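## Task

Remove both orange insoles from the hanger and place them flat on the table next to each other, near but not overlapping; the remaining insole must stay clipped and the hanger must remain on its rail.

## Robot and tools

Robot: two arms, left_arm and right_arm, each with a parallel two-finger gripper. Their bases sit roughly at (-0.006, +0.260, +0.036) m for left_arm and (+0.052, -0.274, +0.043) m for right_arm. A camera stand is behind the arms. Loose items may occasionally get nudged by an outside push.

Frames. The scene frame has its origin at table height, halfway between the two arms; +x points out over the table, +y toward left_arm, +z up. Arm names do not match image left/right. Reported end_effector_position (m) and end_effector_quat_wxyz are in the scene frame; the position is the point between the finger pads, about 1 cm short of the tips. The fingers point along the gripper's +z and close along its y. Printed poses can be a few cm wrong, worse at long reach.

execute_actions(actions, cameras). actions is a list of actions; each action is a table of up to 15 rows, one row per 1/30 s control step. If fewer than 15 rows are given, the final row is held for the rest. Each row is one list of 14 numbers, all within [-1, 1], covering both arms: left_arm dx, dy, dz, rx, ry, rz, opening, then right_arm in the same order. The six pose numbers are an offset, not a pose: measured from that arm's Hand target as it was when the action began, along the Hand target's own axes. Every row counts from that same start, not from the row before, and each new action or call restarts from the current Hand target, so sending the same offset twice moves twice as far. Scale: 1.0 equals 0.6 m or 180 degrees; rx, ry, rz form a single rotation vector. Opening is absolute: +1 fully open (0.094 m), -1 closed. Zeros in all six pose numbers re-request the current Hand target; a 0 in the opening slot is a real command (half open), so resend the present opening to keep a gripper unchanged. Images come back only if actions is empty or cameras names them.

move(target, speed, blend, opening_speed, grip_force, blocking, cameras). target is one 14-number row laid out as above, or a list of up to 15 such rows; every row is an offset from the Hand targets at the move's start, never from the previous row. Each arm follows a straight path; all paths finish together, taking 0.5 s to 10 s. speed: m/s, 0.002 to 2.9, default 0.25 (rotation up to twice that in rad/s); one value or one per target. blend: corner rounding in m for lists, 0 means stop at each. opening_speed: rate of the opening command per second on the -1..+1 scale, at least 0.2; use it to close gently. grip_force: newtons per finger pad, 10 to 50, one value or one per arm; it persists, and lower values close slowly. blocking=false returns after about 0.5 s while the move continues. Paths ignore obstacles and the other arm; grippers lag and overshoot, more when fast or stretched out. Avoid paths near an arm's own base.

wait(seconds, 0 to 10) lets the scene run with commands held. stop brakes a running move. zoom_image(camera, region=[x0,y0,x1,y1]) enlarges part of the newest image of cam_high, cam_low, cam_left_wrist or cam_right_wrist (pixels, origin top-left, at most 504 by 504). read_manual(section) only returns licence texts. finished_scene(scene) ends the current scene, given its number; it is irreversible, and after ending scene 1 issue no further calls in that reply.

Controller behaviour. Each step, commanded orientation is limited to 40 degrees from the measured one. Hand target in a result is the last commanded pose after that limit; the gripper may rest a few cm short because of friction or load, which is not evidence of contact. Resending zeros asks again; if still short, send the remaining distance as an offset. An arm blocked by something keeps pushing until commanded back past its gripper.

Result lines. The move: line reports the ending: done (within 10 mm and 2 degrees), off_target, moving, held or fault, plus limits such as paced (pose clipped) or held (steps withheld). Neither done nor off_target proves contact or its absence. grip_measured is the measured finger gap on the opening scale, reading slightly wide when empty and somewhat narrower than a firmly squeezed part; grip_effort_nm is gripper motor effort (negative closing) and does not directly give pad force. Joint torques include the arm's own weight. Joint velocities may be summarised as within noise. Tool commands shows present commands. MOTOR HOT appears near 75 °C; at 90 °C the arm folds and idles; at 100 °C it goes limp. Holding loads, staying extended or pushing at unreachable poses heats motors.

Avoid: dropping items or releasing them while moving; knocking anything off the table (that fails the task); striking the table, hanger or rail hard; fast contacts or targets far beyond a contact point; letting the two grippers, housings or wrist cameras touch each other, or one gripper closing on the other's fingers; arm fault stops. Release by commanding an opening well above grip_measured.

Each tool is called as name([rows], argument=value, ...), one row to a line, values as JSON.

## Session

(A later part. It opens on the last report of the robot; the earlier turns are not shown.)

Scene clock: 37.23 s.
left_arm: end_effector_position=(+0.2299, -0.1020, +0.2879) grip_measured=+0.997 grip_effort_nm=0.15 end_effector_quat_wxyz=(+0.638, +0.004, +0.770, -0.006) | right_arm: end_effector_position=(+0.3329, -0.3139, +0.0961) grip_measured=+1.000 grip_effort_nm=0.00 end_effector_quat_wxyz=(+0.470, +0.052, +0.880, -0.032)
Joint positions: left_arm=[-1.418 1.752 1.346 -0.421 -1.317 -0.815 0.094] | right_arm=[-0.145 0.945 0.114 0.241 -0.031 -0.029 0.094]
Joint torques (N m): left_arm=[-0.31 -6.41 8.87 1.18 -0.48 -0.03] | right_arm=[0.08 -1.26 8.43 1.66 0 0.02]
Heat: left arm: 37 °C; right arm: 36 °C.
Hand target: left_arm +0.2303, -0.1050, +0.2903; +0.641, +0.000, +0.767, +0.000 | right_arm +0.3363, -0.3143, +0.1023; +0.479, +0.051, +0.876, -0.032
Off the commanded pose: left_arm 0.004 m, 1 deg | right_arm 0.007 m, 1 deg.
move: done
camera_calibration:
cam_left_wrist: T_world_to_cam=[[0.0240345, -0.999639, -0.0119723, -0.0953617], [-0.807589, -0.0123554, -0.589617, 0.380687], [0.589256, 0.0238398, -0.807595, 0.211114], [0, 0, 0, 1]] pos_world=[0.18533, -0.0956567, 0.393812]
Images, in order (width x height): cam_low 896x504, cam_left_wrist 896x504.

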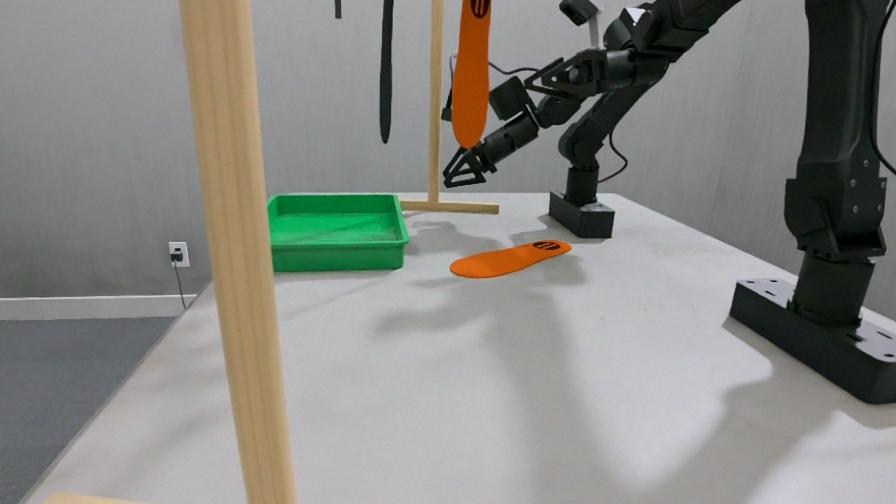

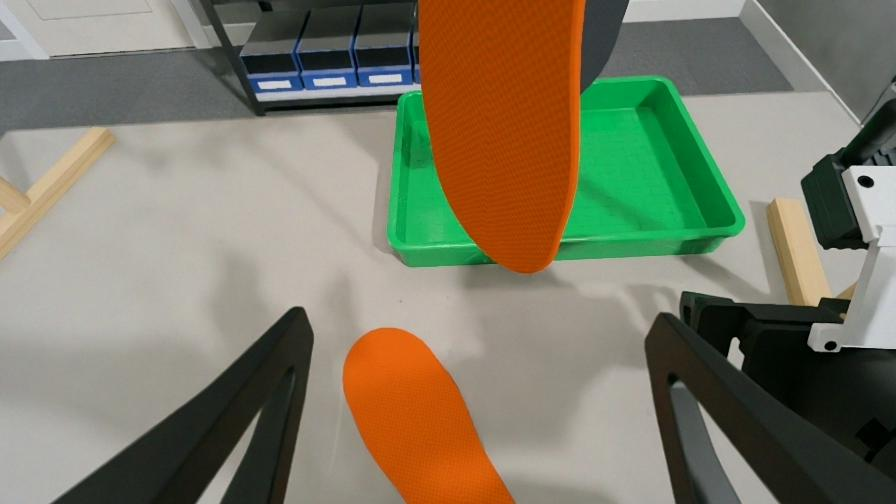

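move(target=[-0.0025,-0.012,0.1485,-0.055,0,-0.01,1,0,0,0,0,0,0,1], speed=0.12, cameras=["cam_left_wrist","cam_low"])

Scene clock: 40.30 s.
left_arm: end_effector_position=(+0.3166, -0.1089, +0.2767) grip_measured=+0.997 grip_effort_nm=0.15 end_effector_quat_wxyz=(+0.638, -0.069, +0.765, +0.049) | right_arm: end_effector_position=(+0.3329, -0.3139, +0.0961) grip_measured=+1.000 grip_effort_nm=0.00 end_effector_quat_wxyz=(+0.470, +0.052, +0.880, -0.032)
Joint positions: left_arm=[-1.224 1.98 1.587 -0.384 -1.311 -0.773 0.094] | right_arm=[-0.145 0.945 0.114 0.241 -0.031 -0.029 0.094]
Joint torques (N m): left_arm=[-0.05 -8.28 8.9 1.27 -0.37 0.03] | right_arm=[0.06 -1.25 8.44 1.66 0 0.02]
Heat: left arm: 37 °C; right arm: 36 °C.
Hand target: left_arm +0.3181, -0.1123, +0.2760; +0.639, -0.067, +0.764, +0.056 | right_arm +0.3363, -0.3143, +0.1023; +0.479, +0.051, +0.876, -0.032
Off the commanded pose: left_arm 0.004 m, 1 deg | right_arm 0.007 m, 1 deg.
move: done
camera_calibration:
cam_left_wrist: T_world_to_cam=[[0.205109, -0.978733, -0.00355976, -0.161799], [-0.788141, -0.163009, -0.593517, 0.422598], [0.580314, 0.124541, -0.804814, 0.164226], [0, 0, 0, 1]] pos_world=[0.270951, -0.109924, 0.382414]
Images, in order (width x height): cam_low 896x504, cam_left_wrist 896x504.

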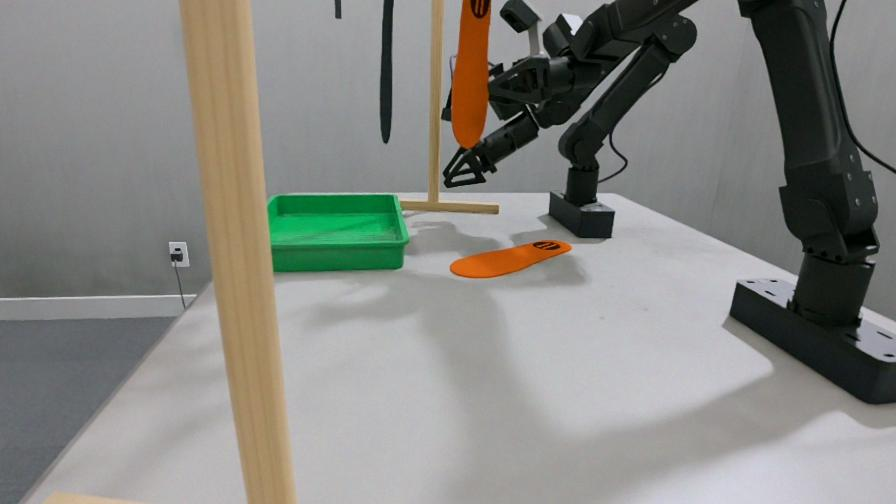

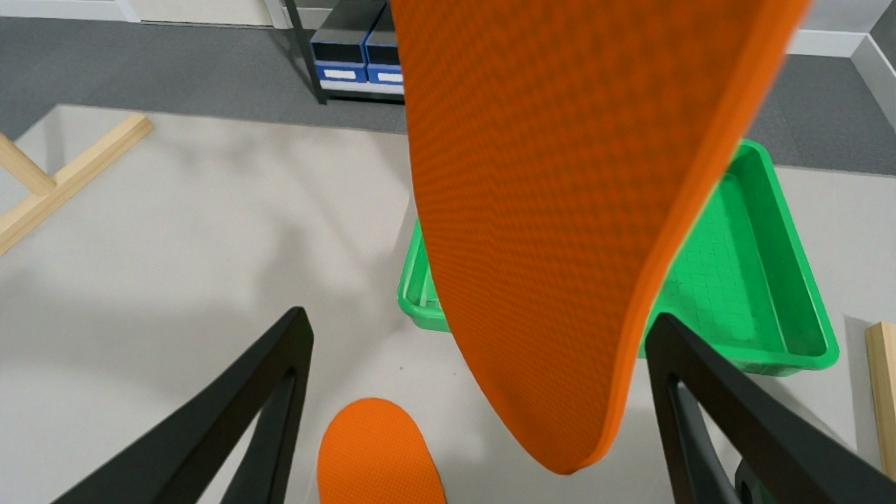

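move([
  [0,-0.030,0,0,0,0,1,0,0,0,0,0,0,1],
  [0,-0.030,0,0,0,0,-0.3,0,0,0,0,0,0,1],
], speed=0.1, opening_speed=0.5, cameras=["cam_left_wrist","cam_low"])

Scene clock: 45.87 s.
left_arm: end_effector_position=(+0.3222, -0.1242, +0.2772) grip_measured=-0.297 grip_effort_nm=-0.14 end_effector_quat_wxyz=(+0.637, -0.068, +0.766, +0.051) | right_arm: end_effector_position=(+0.3329, -0.3139, +0.0961) grip_measured=+1.000 grip_effort_nm=0.00 end_effector_quat_wxyz=(+0.470, +0.052, +0.880, -0.032)
Joint positions: left_arm=[-1.224 2.048 1.693 -0.436 -1.311 -0.783 0.033] | right_arm=[-0.145 0.945 0.114 0.241 -0.031 -0.029 0.094]
Joint torques (N m): left_arm=[-0.68 -8.46 9.13 1.23 -0.42 -0.04] | right_arm=[0.06 -1.25 8.43 1.66 0 0.01]
Heat: left arm: 38 °C; right arm: 36 °C.
Hand target: left_arm +0.3213, -0.1300, +0.2760; +0.639, -0.067, +0.764, +0.056 | right_arm +0.3363, -0.3143, +0.1023; +0.479, +0.051, +0.876, -0.032
Off the commanded pose: left_arm 0.006 m, 1 deg | right_arm 0.007 m, 1 deg.
move: done
camera_calibration:
cam_left_wrist: T_world_to_cam=[[0.206766, -0.97835, -0.00890323, -0.176861], [-0.78998, -0.161574, -0.591461, 0.425011], [0.577217, 0.129328, -0.806285, 0.165215], [0, 0, 0, 1]] pos_world=[0.276954, -0.125728, 0.383013]
Images, in order (width x height): cam_low 896x504, cam_left_wrist 896x504.

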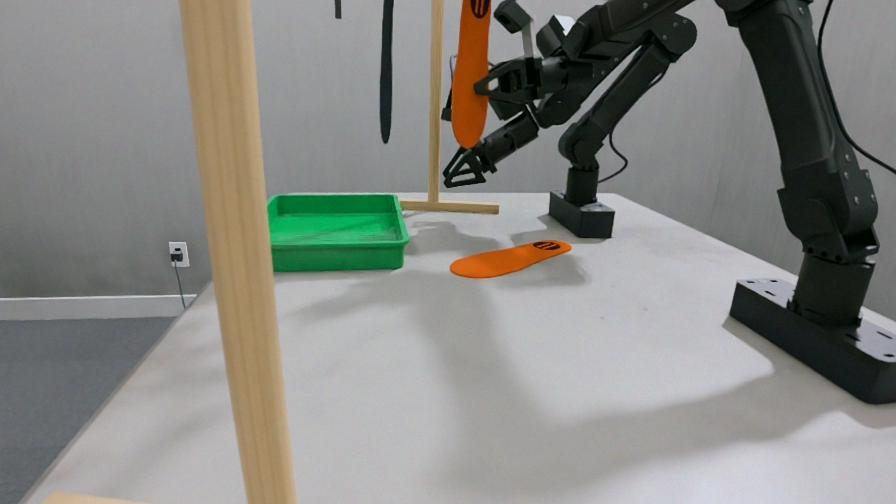

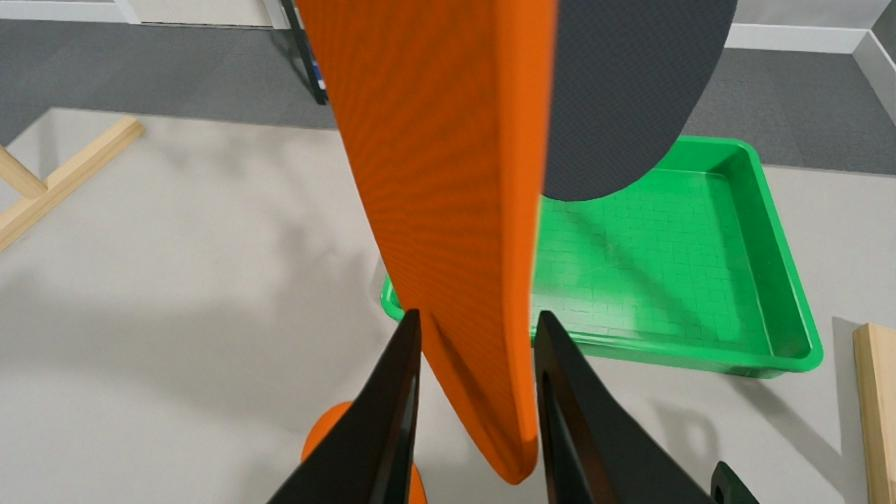

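Working; close the rest.

move(target=[0,0,0,0,0,0,-1,0,0,0,0,0,0,1], opening_speed=0.4, cameras=["cam_left_wrist","cam_low"])

Scene clock: 48.07 s.
left_arm: end_effector_position=(+0.3222, -0.1242, +0.2772) grip_measured=-0.934 grip_effort_nm=-1.00 end_effector_quat_wxyz=(+0.637, -0.068, +0.766, +0.051) | right_arm: end_effector_position=(+0.3329, -0.3139, +0.0961) grip_measured=+1.000 grip_effort_nm=0.00 end_effector_quat_wxyz=(+0.470, +0.052, +0.880, -0.032)
Joint positions: left_arm=[-1.224 2.048 1.693 -0.436 -1.311 -0.783 0.003] | right_arm=[-0.145 0.945 0.114 0.241 -0.031 -0.029 0.094]
Joint torques (N m): left_arm=[-0.85 -8.38 9.21 1.24 -0.44 -0.04] | right_arm=[0.06 -1.25 8.42 1.66 -0.01 0.02]
Heat: left arm: 38 °C; right arm: 36 °C.
Hand target: left_arm +0.3213, -0.1300, +0.2760; +0.639, -0.067, +0.764, +0.056 | right_arm +0.3363, -0.3143, +0.1023; +0.479, +0.051, +0.876, -0.032
Off the commanded pose: left_arm 0.006 m, 1 deg | right_arm 0.007 m, 1 deg.
move: done
camera_calibration:
cam_left_wrist: T_world_to_cam=[[0.206903, -0.978324, -0.00856127, -0.177026], [-0.789969, -0.161893, -0.591387, 0.42494], [0.577183, 0.129123, -0.806342, 0.165221], [0, 0, 0, 1]] pos_world=[0.276954, -0.125728, 0.383013]
Images, in order (width x height): cam_low 896x504, cam_left_wrist 896x504.

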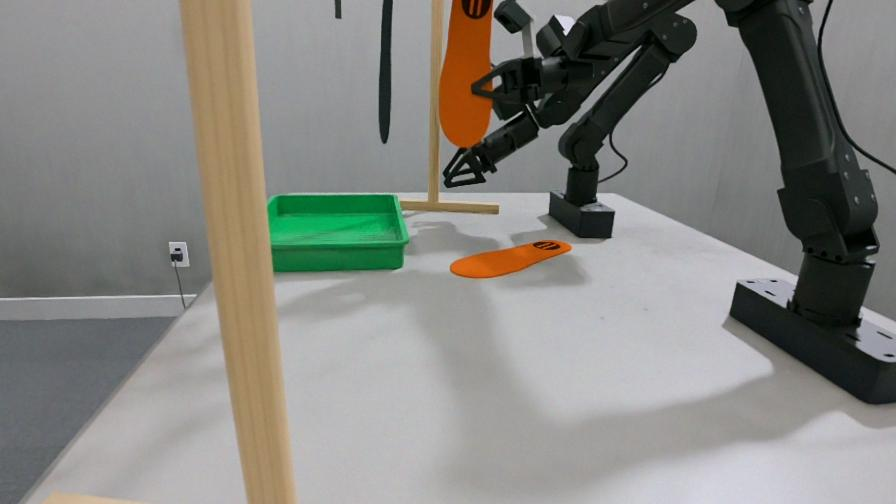

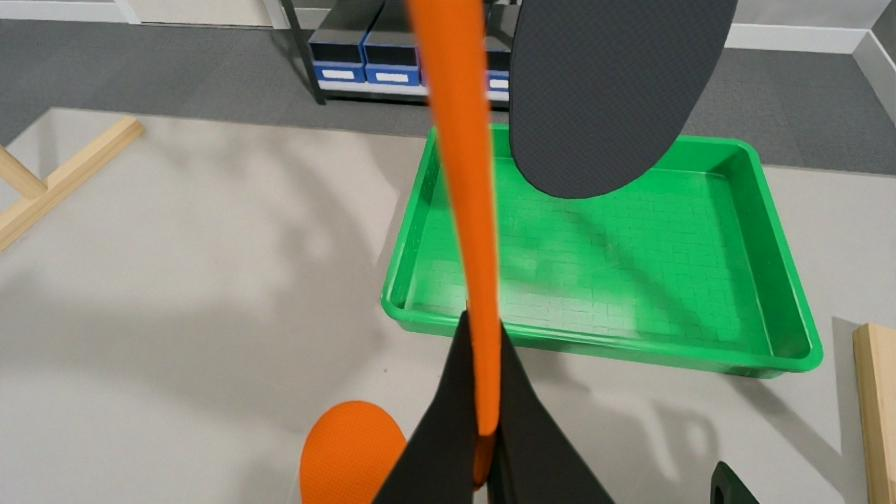

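move(target=[0.225,0,0.04,0,0,0,-1,0,0,0,0,0,0,1], speed=0.12, cameras=["cam_low","cam_high"])

Scene clock: 49.43 s.
left_arm: end_effector_position=(+0.3245, -0.1223, +0.2408) grip_measured=-0.934 grip_effort_nm=-1.03 end_effector_quat_wxyz=(+0.650, -0.093, +0.752, +0.051) | right_arm: end_effector_position=(+0.3329, -0.3139, +0.0961) grip_measured=+1.000 grip_effort_nm=0.00 end_effector_quat_wxyz=(+0.470, +0.052, +0.880, -0.032)
Joint positions: left_arm=[-1.223 2.096 1.59 -0.273 -1.357 -0.812 0.003] | right_arm=[-0.145 0.945 0.114 0.241 -0.031 -0.029 0.094]
Joint torques (N m): left_arm=[-0.27 -10.91 6.41 1.18 -0.13 0] | right_arm=[0.06 -1.26 8.44 1.66 0 0.02]
Heat: left arm: 38 °C; right arm: 36 °C.
Hand target: left_arm +0.3234, -0.1241, +0.2372; +0.644, -0.082, +0.759, +0.052 (not the last commanded pose) | right_arm +0.3363, -0.3143, +0.1023; +0.479, +0.051, +0.876, -0.032
Off the commanded pose: left_arm 0.102 m, 4 deg | right_arm 0.007 m, 1 deg.
move: held (left_arm; a check stopped the path); limits=held
pose unreachable (left arm): on one or more control steps of this call, first in action 0 (counted from 0), this arm could not follow its commanded pose, so it was not sent that pose on those steps. It may still have moved: this result reports where it is.
cause: moving toward the commanded pose would bring a part of the arm too close to another arm (this arm's wrist (the part past joint 4) and the right arm's wrist (the part past joint 4), at the place that arm is still heading or pushing toward).
Images, in order (width x height): cam_high 896x504, cam_low 896x504.

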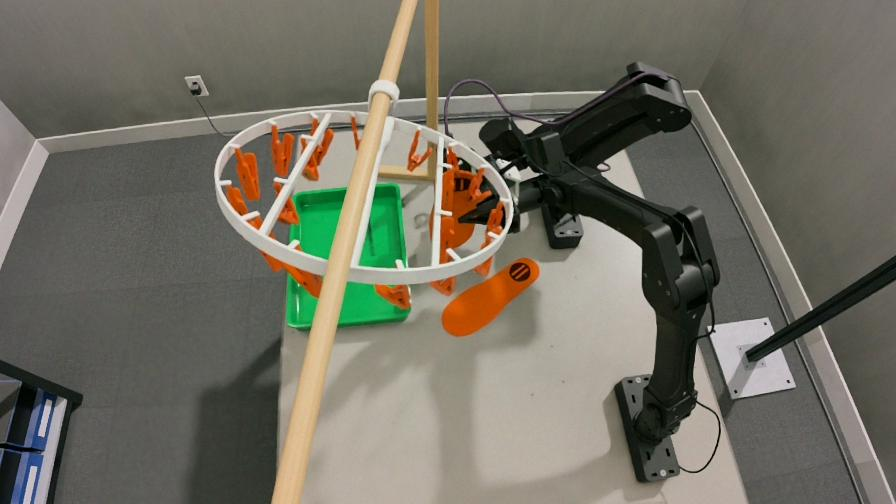

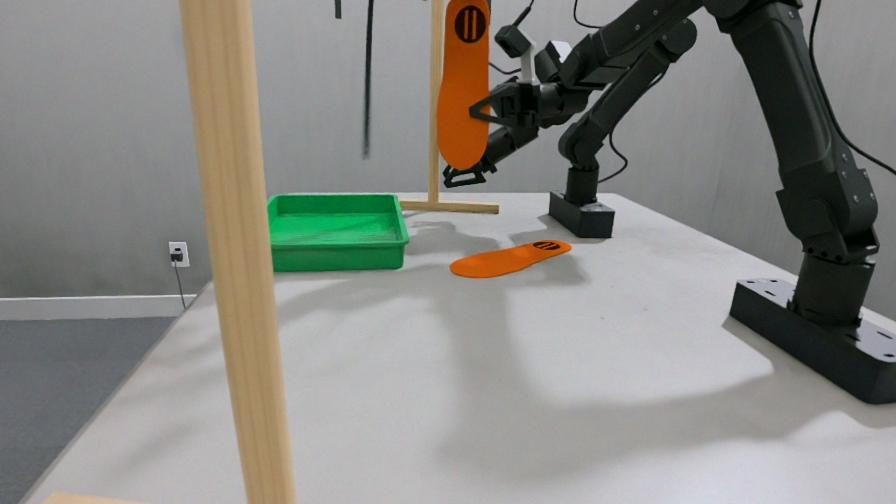

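move(target=[0.158,0.133,0.028,0,0,0,-1,0,0,0,0,0,0,1], speed=0.12, cameras=["cam_low","cam_high"])

Scene clock: 51.97 s.
left_arm: end_effector_position=(+0.3087, -0.0526, +0.1301) grip_measured=-0.934 grip_effort_nm=-1.03 end_effector_quat_wxyz=(+0.640, -0.076, +0.763, +0.054) | right_arm: end_effector_position=(+0.3329, -0.3139, +0.0961) grip_measured=+1.000 grip_effort_nm=0.00 end_effector_quat_wxyz=(+0.470, +0.052, +0.880, -0.032)
Joint positions: left_arm=[-1.194 2.055 1.018 0.312 -1.304 -0.722 0.003] | right_arm=[-0.145 0.945 0.114 0.241 -0.031 -0.029 0.094]
Joint torques (N m): left_arm=[0.35 -11.43 4.37 1.4 -0.31 0.08] | right_arm=[0.06 -1.26 8.43 1.65 0 0.01]
Heat: left arm: 38 °C; right arm: 36 °C.
Hand target: left_arm +0.3094, -0.0480, +0.1389; +0.644, -0.082, +0.759, +0.052 | right_arm +0.3363, -0.3143, +0.1023; +0.479, +0.051, +0.876, -0.032
Off the commanded pose: left_arm 0.010 m, 1 deg | right_arm 0.007 m, 1 deg.
move: done
Images, in order (width x height): cam_high 896x504, cam_low 896x504.

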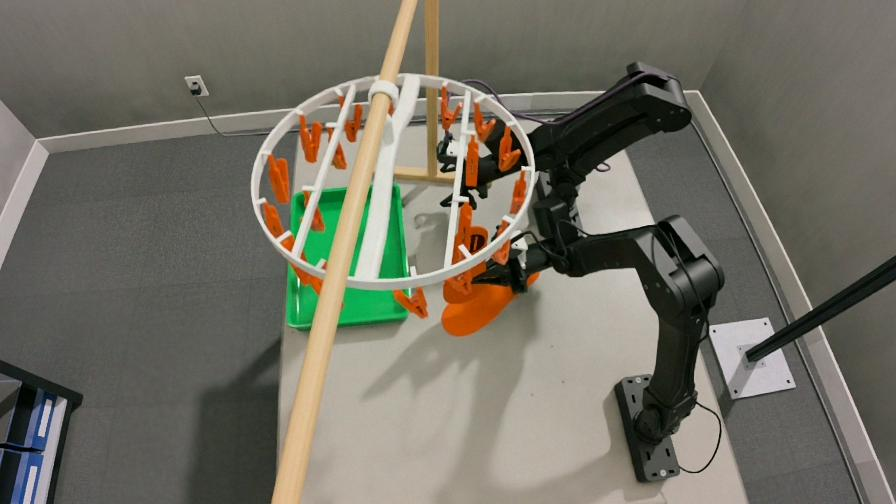

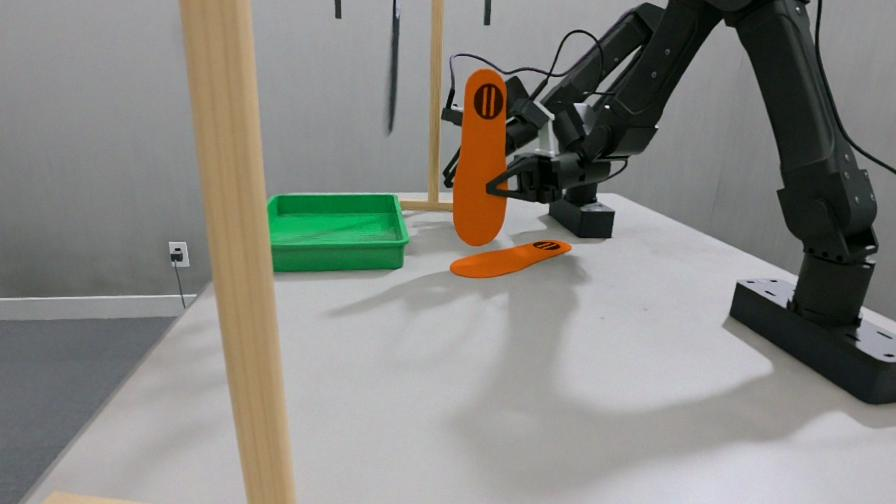

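move([
  [-0.019,0.311,-0.030,0.376,-0.210,0.548,-1,0,0,0,0,0,0,1],
  [0.135,0.147,-0.029,0.376,-0.210,0.548,-1,0,0,0,0,0,0,1],
], speed=0.35, blend=[0.03,0], cameras=["cam_left_wrist","cam_low","cam_high"])

zoom_image(camera="cam_high", region=[400, 220, 600, 350])

zoom_image(camera="cam_low", region=[400, 170, 620, 300])

Scene clock: 58.53 s.
left_arm: end_effector_position=(+0.2683, +0.0308, +0.0664) grip_measured=-0.934 grip_effort_nm=-1.02 end_effector_quat_wxyz=(+0.505, +0.813, +0.251, +0.144) | right_arm: end_effector_position=(+0.3329, -0.3139, +0.0961) grip_measured=+1.000 grip_effort_nm=0.00 end_effector_quat_wxyz=(+0.470, +0.052, +0.880, -0.032)
Joint positions: left_arm=[-0.477 1.701 0.27 0.907 0.463 1.801 0.003] | right_arm=[-0.145 0.945 0.114 0.241 -0.031 -0.029 0.094]
Joint torques (N m): left_arm=[-0.57 -3.75 3.07 2.02 0.19 -0.11] | right_arm=[0.06 -1.26 8.43 1.66 0 0.01]
Heat: left arm: 37 °C; right arm: 36 °C.
Hand target: left_arm +0.2628, +0.0305, +0.0596; +0.501, +0.815, +0.258, +0.132 | right_arm +0.3363, -0.3143, +0.1023; +0.479, +0.051, +0.876, -0.032
Off the commanded pose: left_arm 0.009 m, 2 deg | right_arm 0.007 m, 1 deg.
move: done
camera_calibration:
cam_left_wrist: T_world_to_cam=[[-0.235013, 0.337494, -0.911519, 0.121903], [0.267113, 0.924103, 0.273285, -0.0916567], [0.934569, -0.179253, -0.307326, -0.113145], [0, 0, 0, 1]] pos_world=[0.158874, 0.023277, 0.101393]
Images, in order (width x height): cam_high 896x504, cam_low 896x504, cam_left_wrist 896x504.

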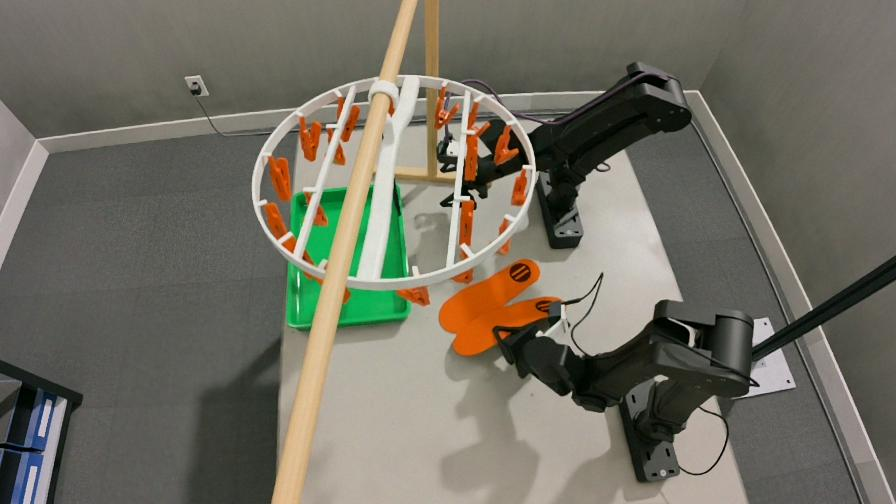

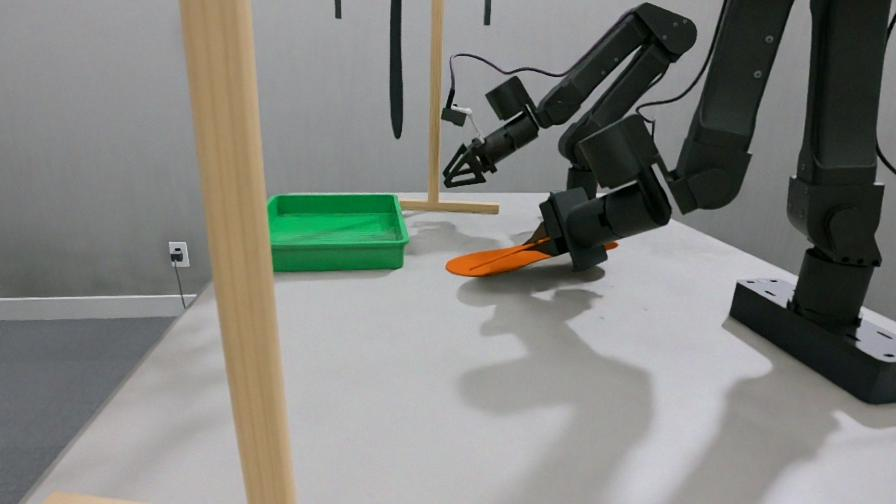

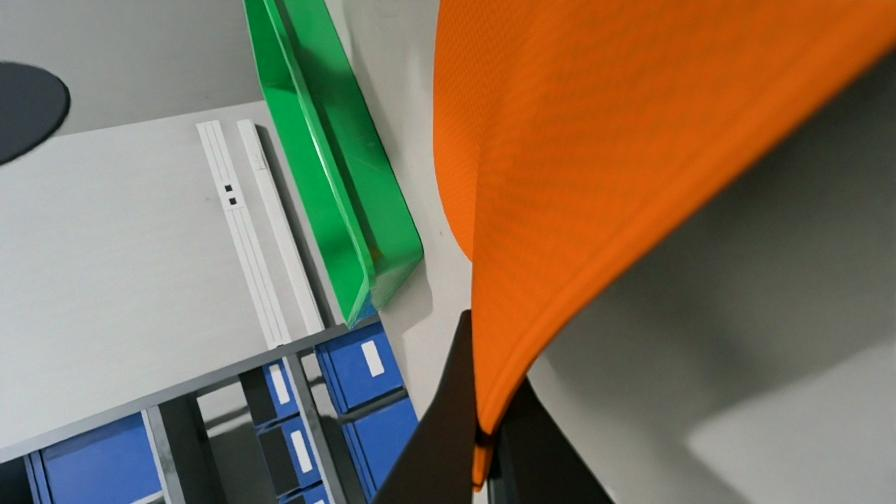

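Scaled by 2.520 from the camera's 896x504 image, which has a finer 1280x720 frame.

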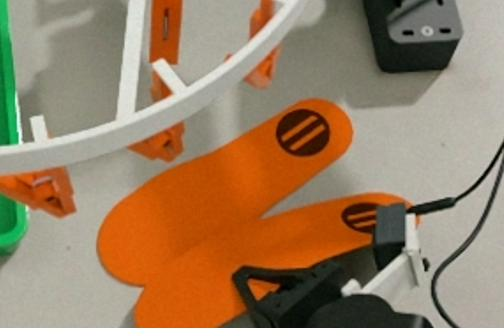

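Scaled by 2.291 from the camera's 896x504 image, which has a finer 1280x720 frame.

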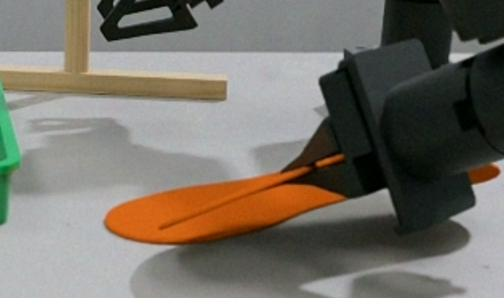

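move(target=[0,-0.014,-0.0245,0,0.053,-0.031,-1,0,0,0,0,0,0,1], speed=0.1, cameras=["cam_left_wrist","cam_high"])

zoom_image(camera="cam_high", region=[400, 220, 600, 350])

Scene clock: 61.27 s.
left_arm: end_effector_position=(+0.2554, +0.0460, +0.0542) grip_measured=-0.934 grip_effort_nm=-1.03 end_effector_quat_wxyz=(+0.477, +0.793, +0.337, +0.176) | right_arm: end_effector_position=(+0.3329, -0.3139, +0.0961) grip_measured=+1.000 grip_effort_nm=0.00 end_effector_quat_wxyz=(+0.470, +0.052, +0.880, -0.032)
Joint positions: left_arm=[-0.584 1.674 0.161 0.995 0.208 1.639 0.003] | right_arm=[-0.145 0.945 0.114 0.241 -0.031 -0.029 0.094]
Joint torques (N m): left_arm=[-0.62 -5.75 2.76 2.11 0.11 -0.07] | right_arm=[0.08 -1.26 8.44 1.66 0 0.01]
Heat: left arm: 37 °C; right arm: 36 °C.
Hand target: left_arm +0.2534, +0.0447, +0.0589; +0.484, +0.788, +0.338, +0.174 | right_arm +0.3363, -0.3143, +0.1023; +0.479, +0.051, +0.876, -0.032
Off the commanded pose: left_arm 0.005 m, 1 deg | right_arm 0.007 m, 1 deg.
move: done
camera_calibration:
cam_left_wrist: T_world_to_cam=[[-0.335888, 0.298811, -0.893248, 0.129247], [0.100164, 0.954299, 0.281569, -0.0581526], [0.936561, 0.00510396, -0.350467, -0.108724], [0, 0, 0, 1]] pos_world=[0.151064, 0.0174295, 0.0937192]
Images, in order (width x height): cam_high 896x504, cam_left_wrist 896x504.

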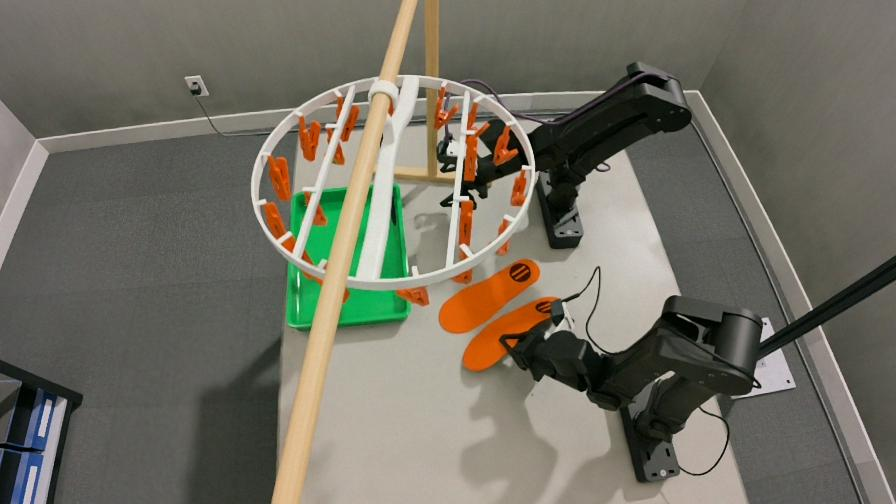

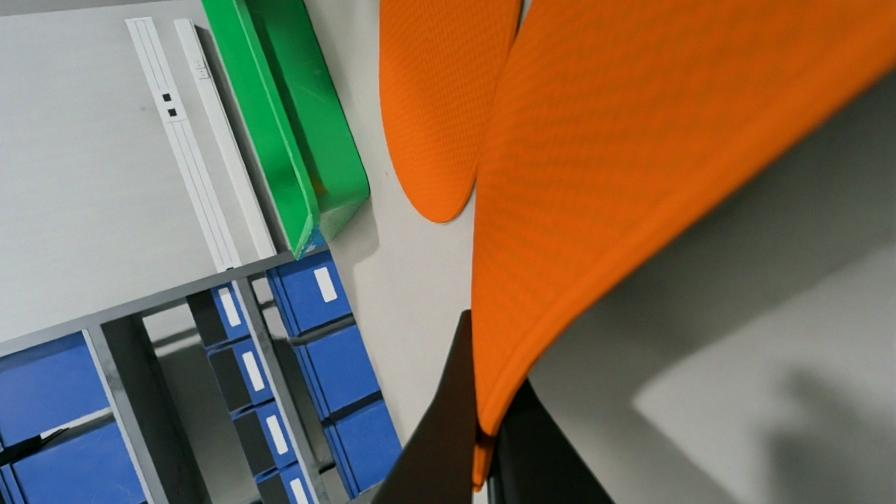

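Scaled by 2.520 from the camera's 896x504 image, which has a finer 1280x720 frame.

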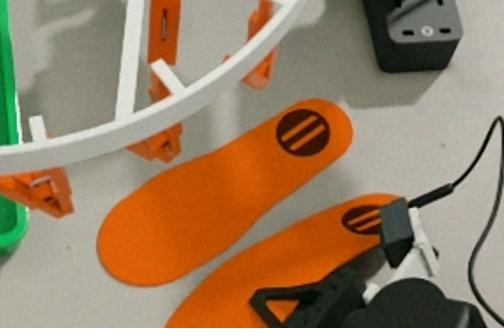

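move([
  [0,-0.046,0.0267,0,0,0,-1,0,0,0,0,0,0,1],
  [0,-0.046,0.0267,0,0,0,-0.65,0,0,0,0,0,0,1],
  [0,-0.046,-0.11,0,0,0,-0.65,0,0,0,0,0,0,1],
], speed=[0.06,0.04,0.12], opening_speed=0.3, cameras=["cam_left_wrist","cam_low","cam_high"])

zoom_image(camera="cam_high", region=[420, 240, 570, 390])

zoom_image(camera="cam_low", region=[400, 170, 620, 300])

Scene clock: 69.03 s.
left_arm: end_effector_position=(+0.2089, +0.0935, +0.0686) grip_measured=-0.653 grip_effort_nm=0.15 end_effector_quat_wxyz=(+0.458, +0.807, +0.337, +0.161) | right_arm: end_effector_position=(+0.3329, -0.3139, +0.0961) grip_measured=+1.000 grip_effort_nm=0.00 end_effector_quat_wxyz=(+0.470, +0.052, +0.880, -0.032)
Joint positions: left_arm=[-0.451 1.061 0.015 0.453 0.331 1.729 0.016] | right_arm=[-0.145 0.945 0.114 0.241 -0.031 -0.029 0.094]
Joint torques (N m): left_arm=[0.54 -1.98 5 1.82 0.27 -0.03] | right_arm=[0.06 -1.25 8.42 1.66 0 0.02]
Heat: left arm: 36 °C; right arm: 36 °C.
Hand target: left_arm +0.2037, +0.0956, +0.0657; +0.484, +0.788, +0.338, +0.175 | right_arm +0.3363, -0.3143, +0.1023; +0.479, +0.051, +0.876, -0.032
Off the commanded pose: left_arm 0.006 m, 4 deg | right_arm 0.007 m, 1 deg.
joint sent to its limit (left arm) — joint 3 (elbow), lower limit, where the elbow is as bent as it goes. The joint targets are off in orientation, not in position.
move: off_target (left_arm)
camera_calibration:
cam_left_wrist: T_world_to_cam=[[-0.36627, 0.33428, -0.868391, 0.113602], [0.128393, 0.942473, 0.308643, -0.109431], [0.921608, 0.00155177, -0.388118, -0.0543534], [0, 0, 0, 1]] pos_world=[0.105752, 0.0652447, 0.111331]
Images, in order (width x height): cam_high 896x504, cam_low 896x504, cam_left_wrist 896x504.

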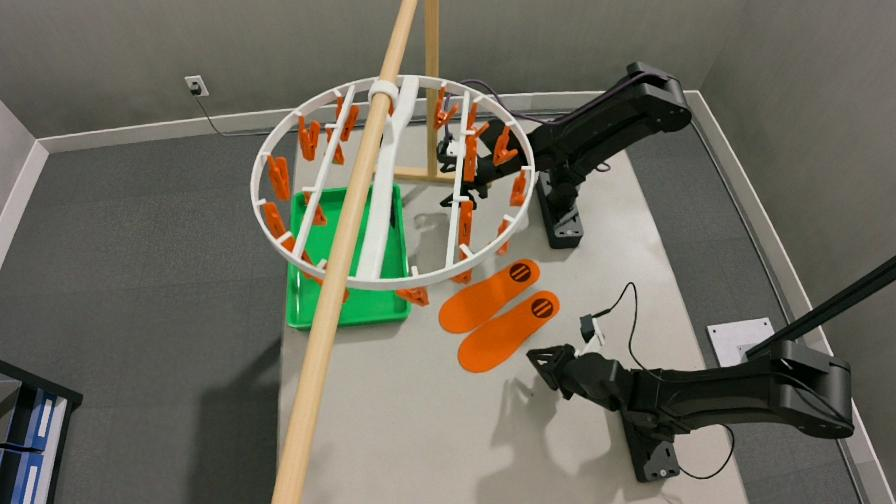

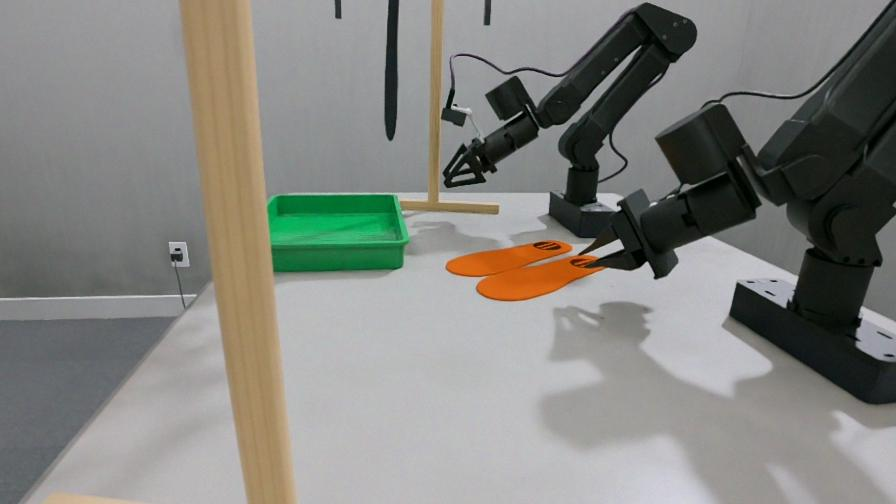

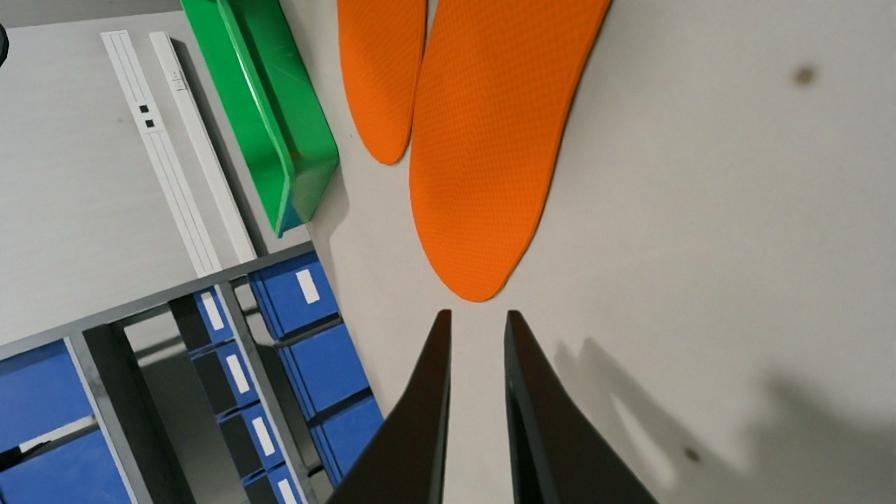

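Scaled by 3.360 from the camera's 896x504 image, which has a finer 1280x720 frame.

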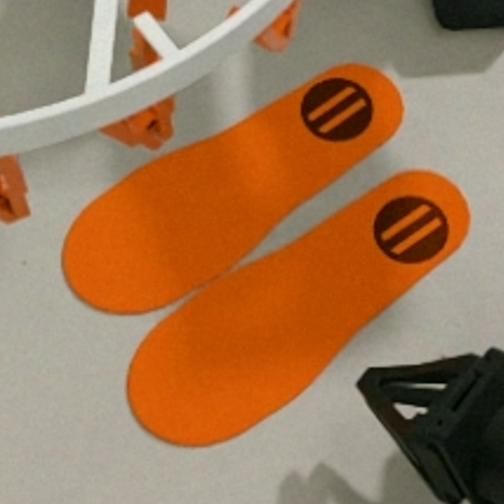

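Scaled by 2.291 from the camera's 896x504 image, which has a finer 1280x720 frame.

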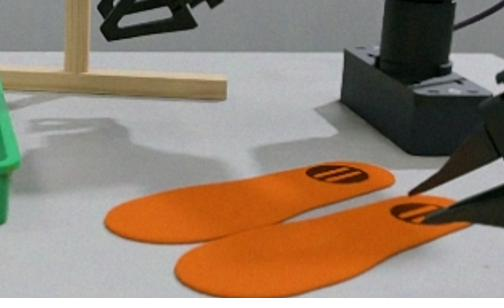

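Adjacent and flat, not overlapping. The black insole is still clipped.

finished_scene(scene=3)

The scene is finished: the task was done.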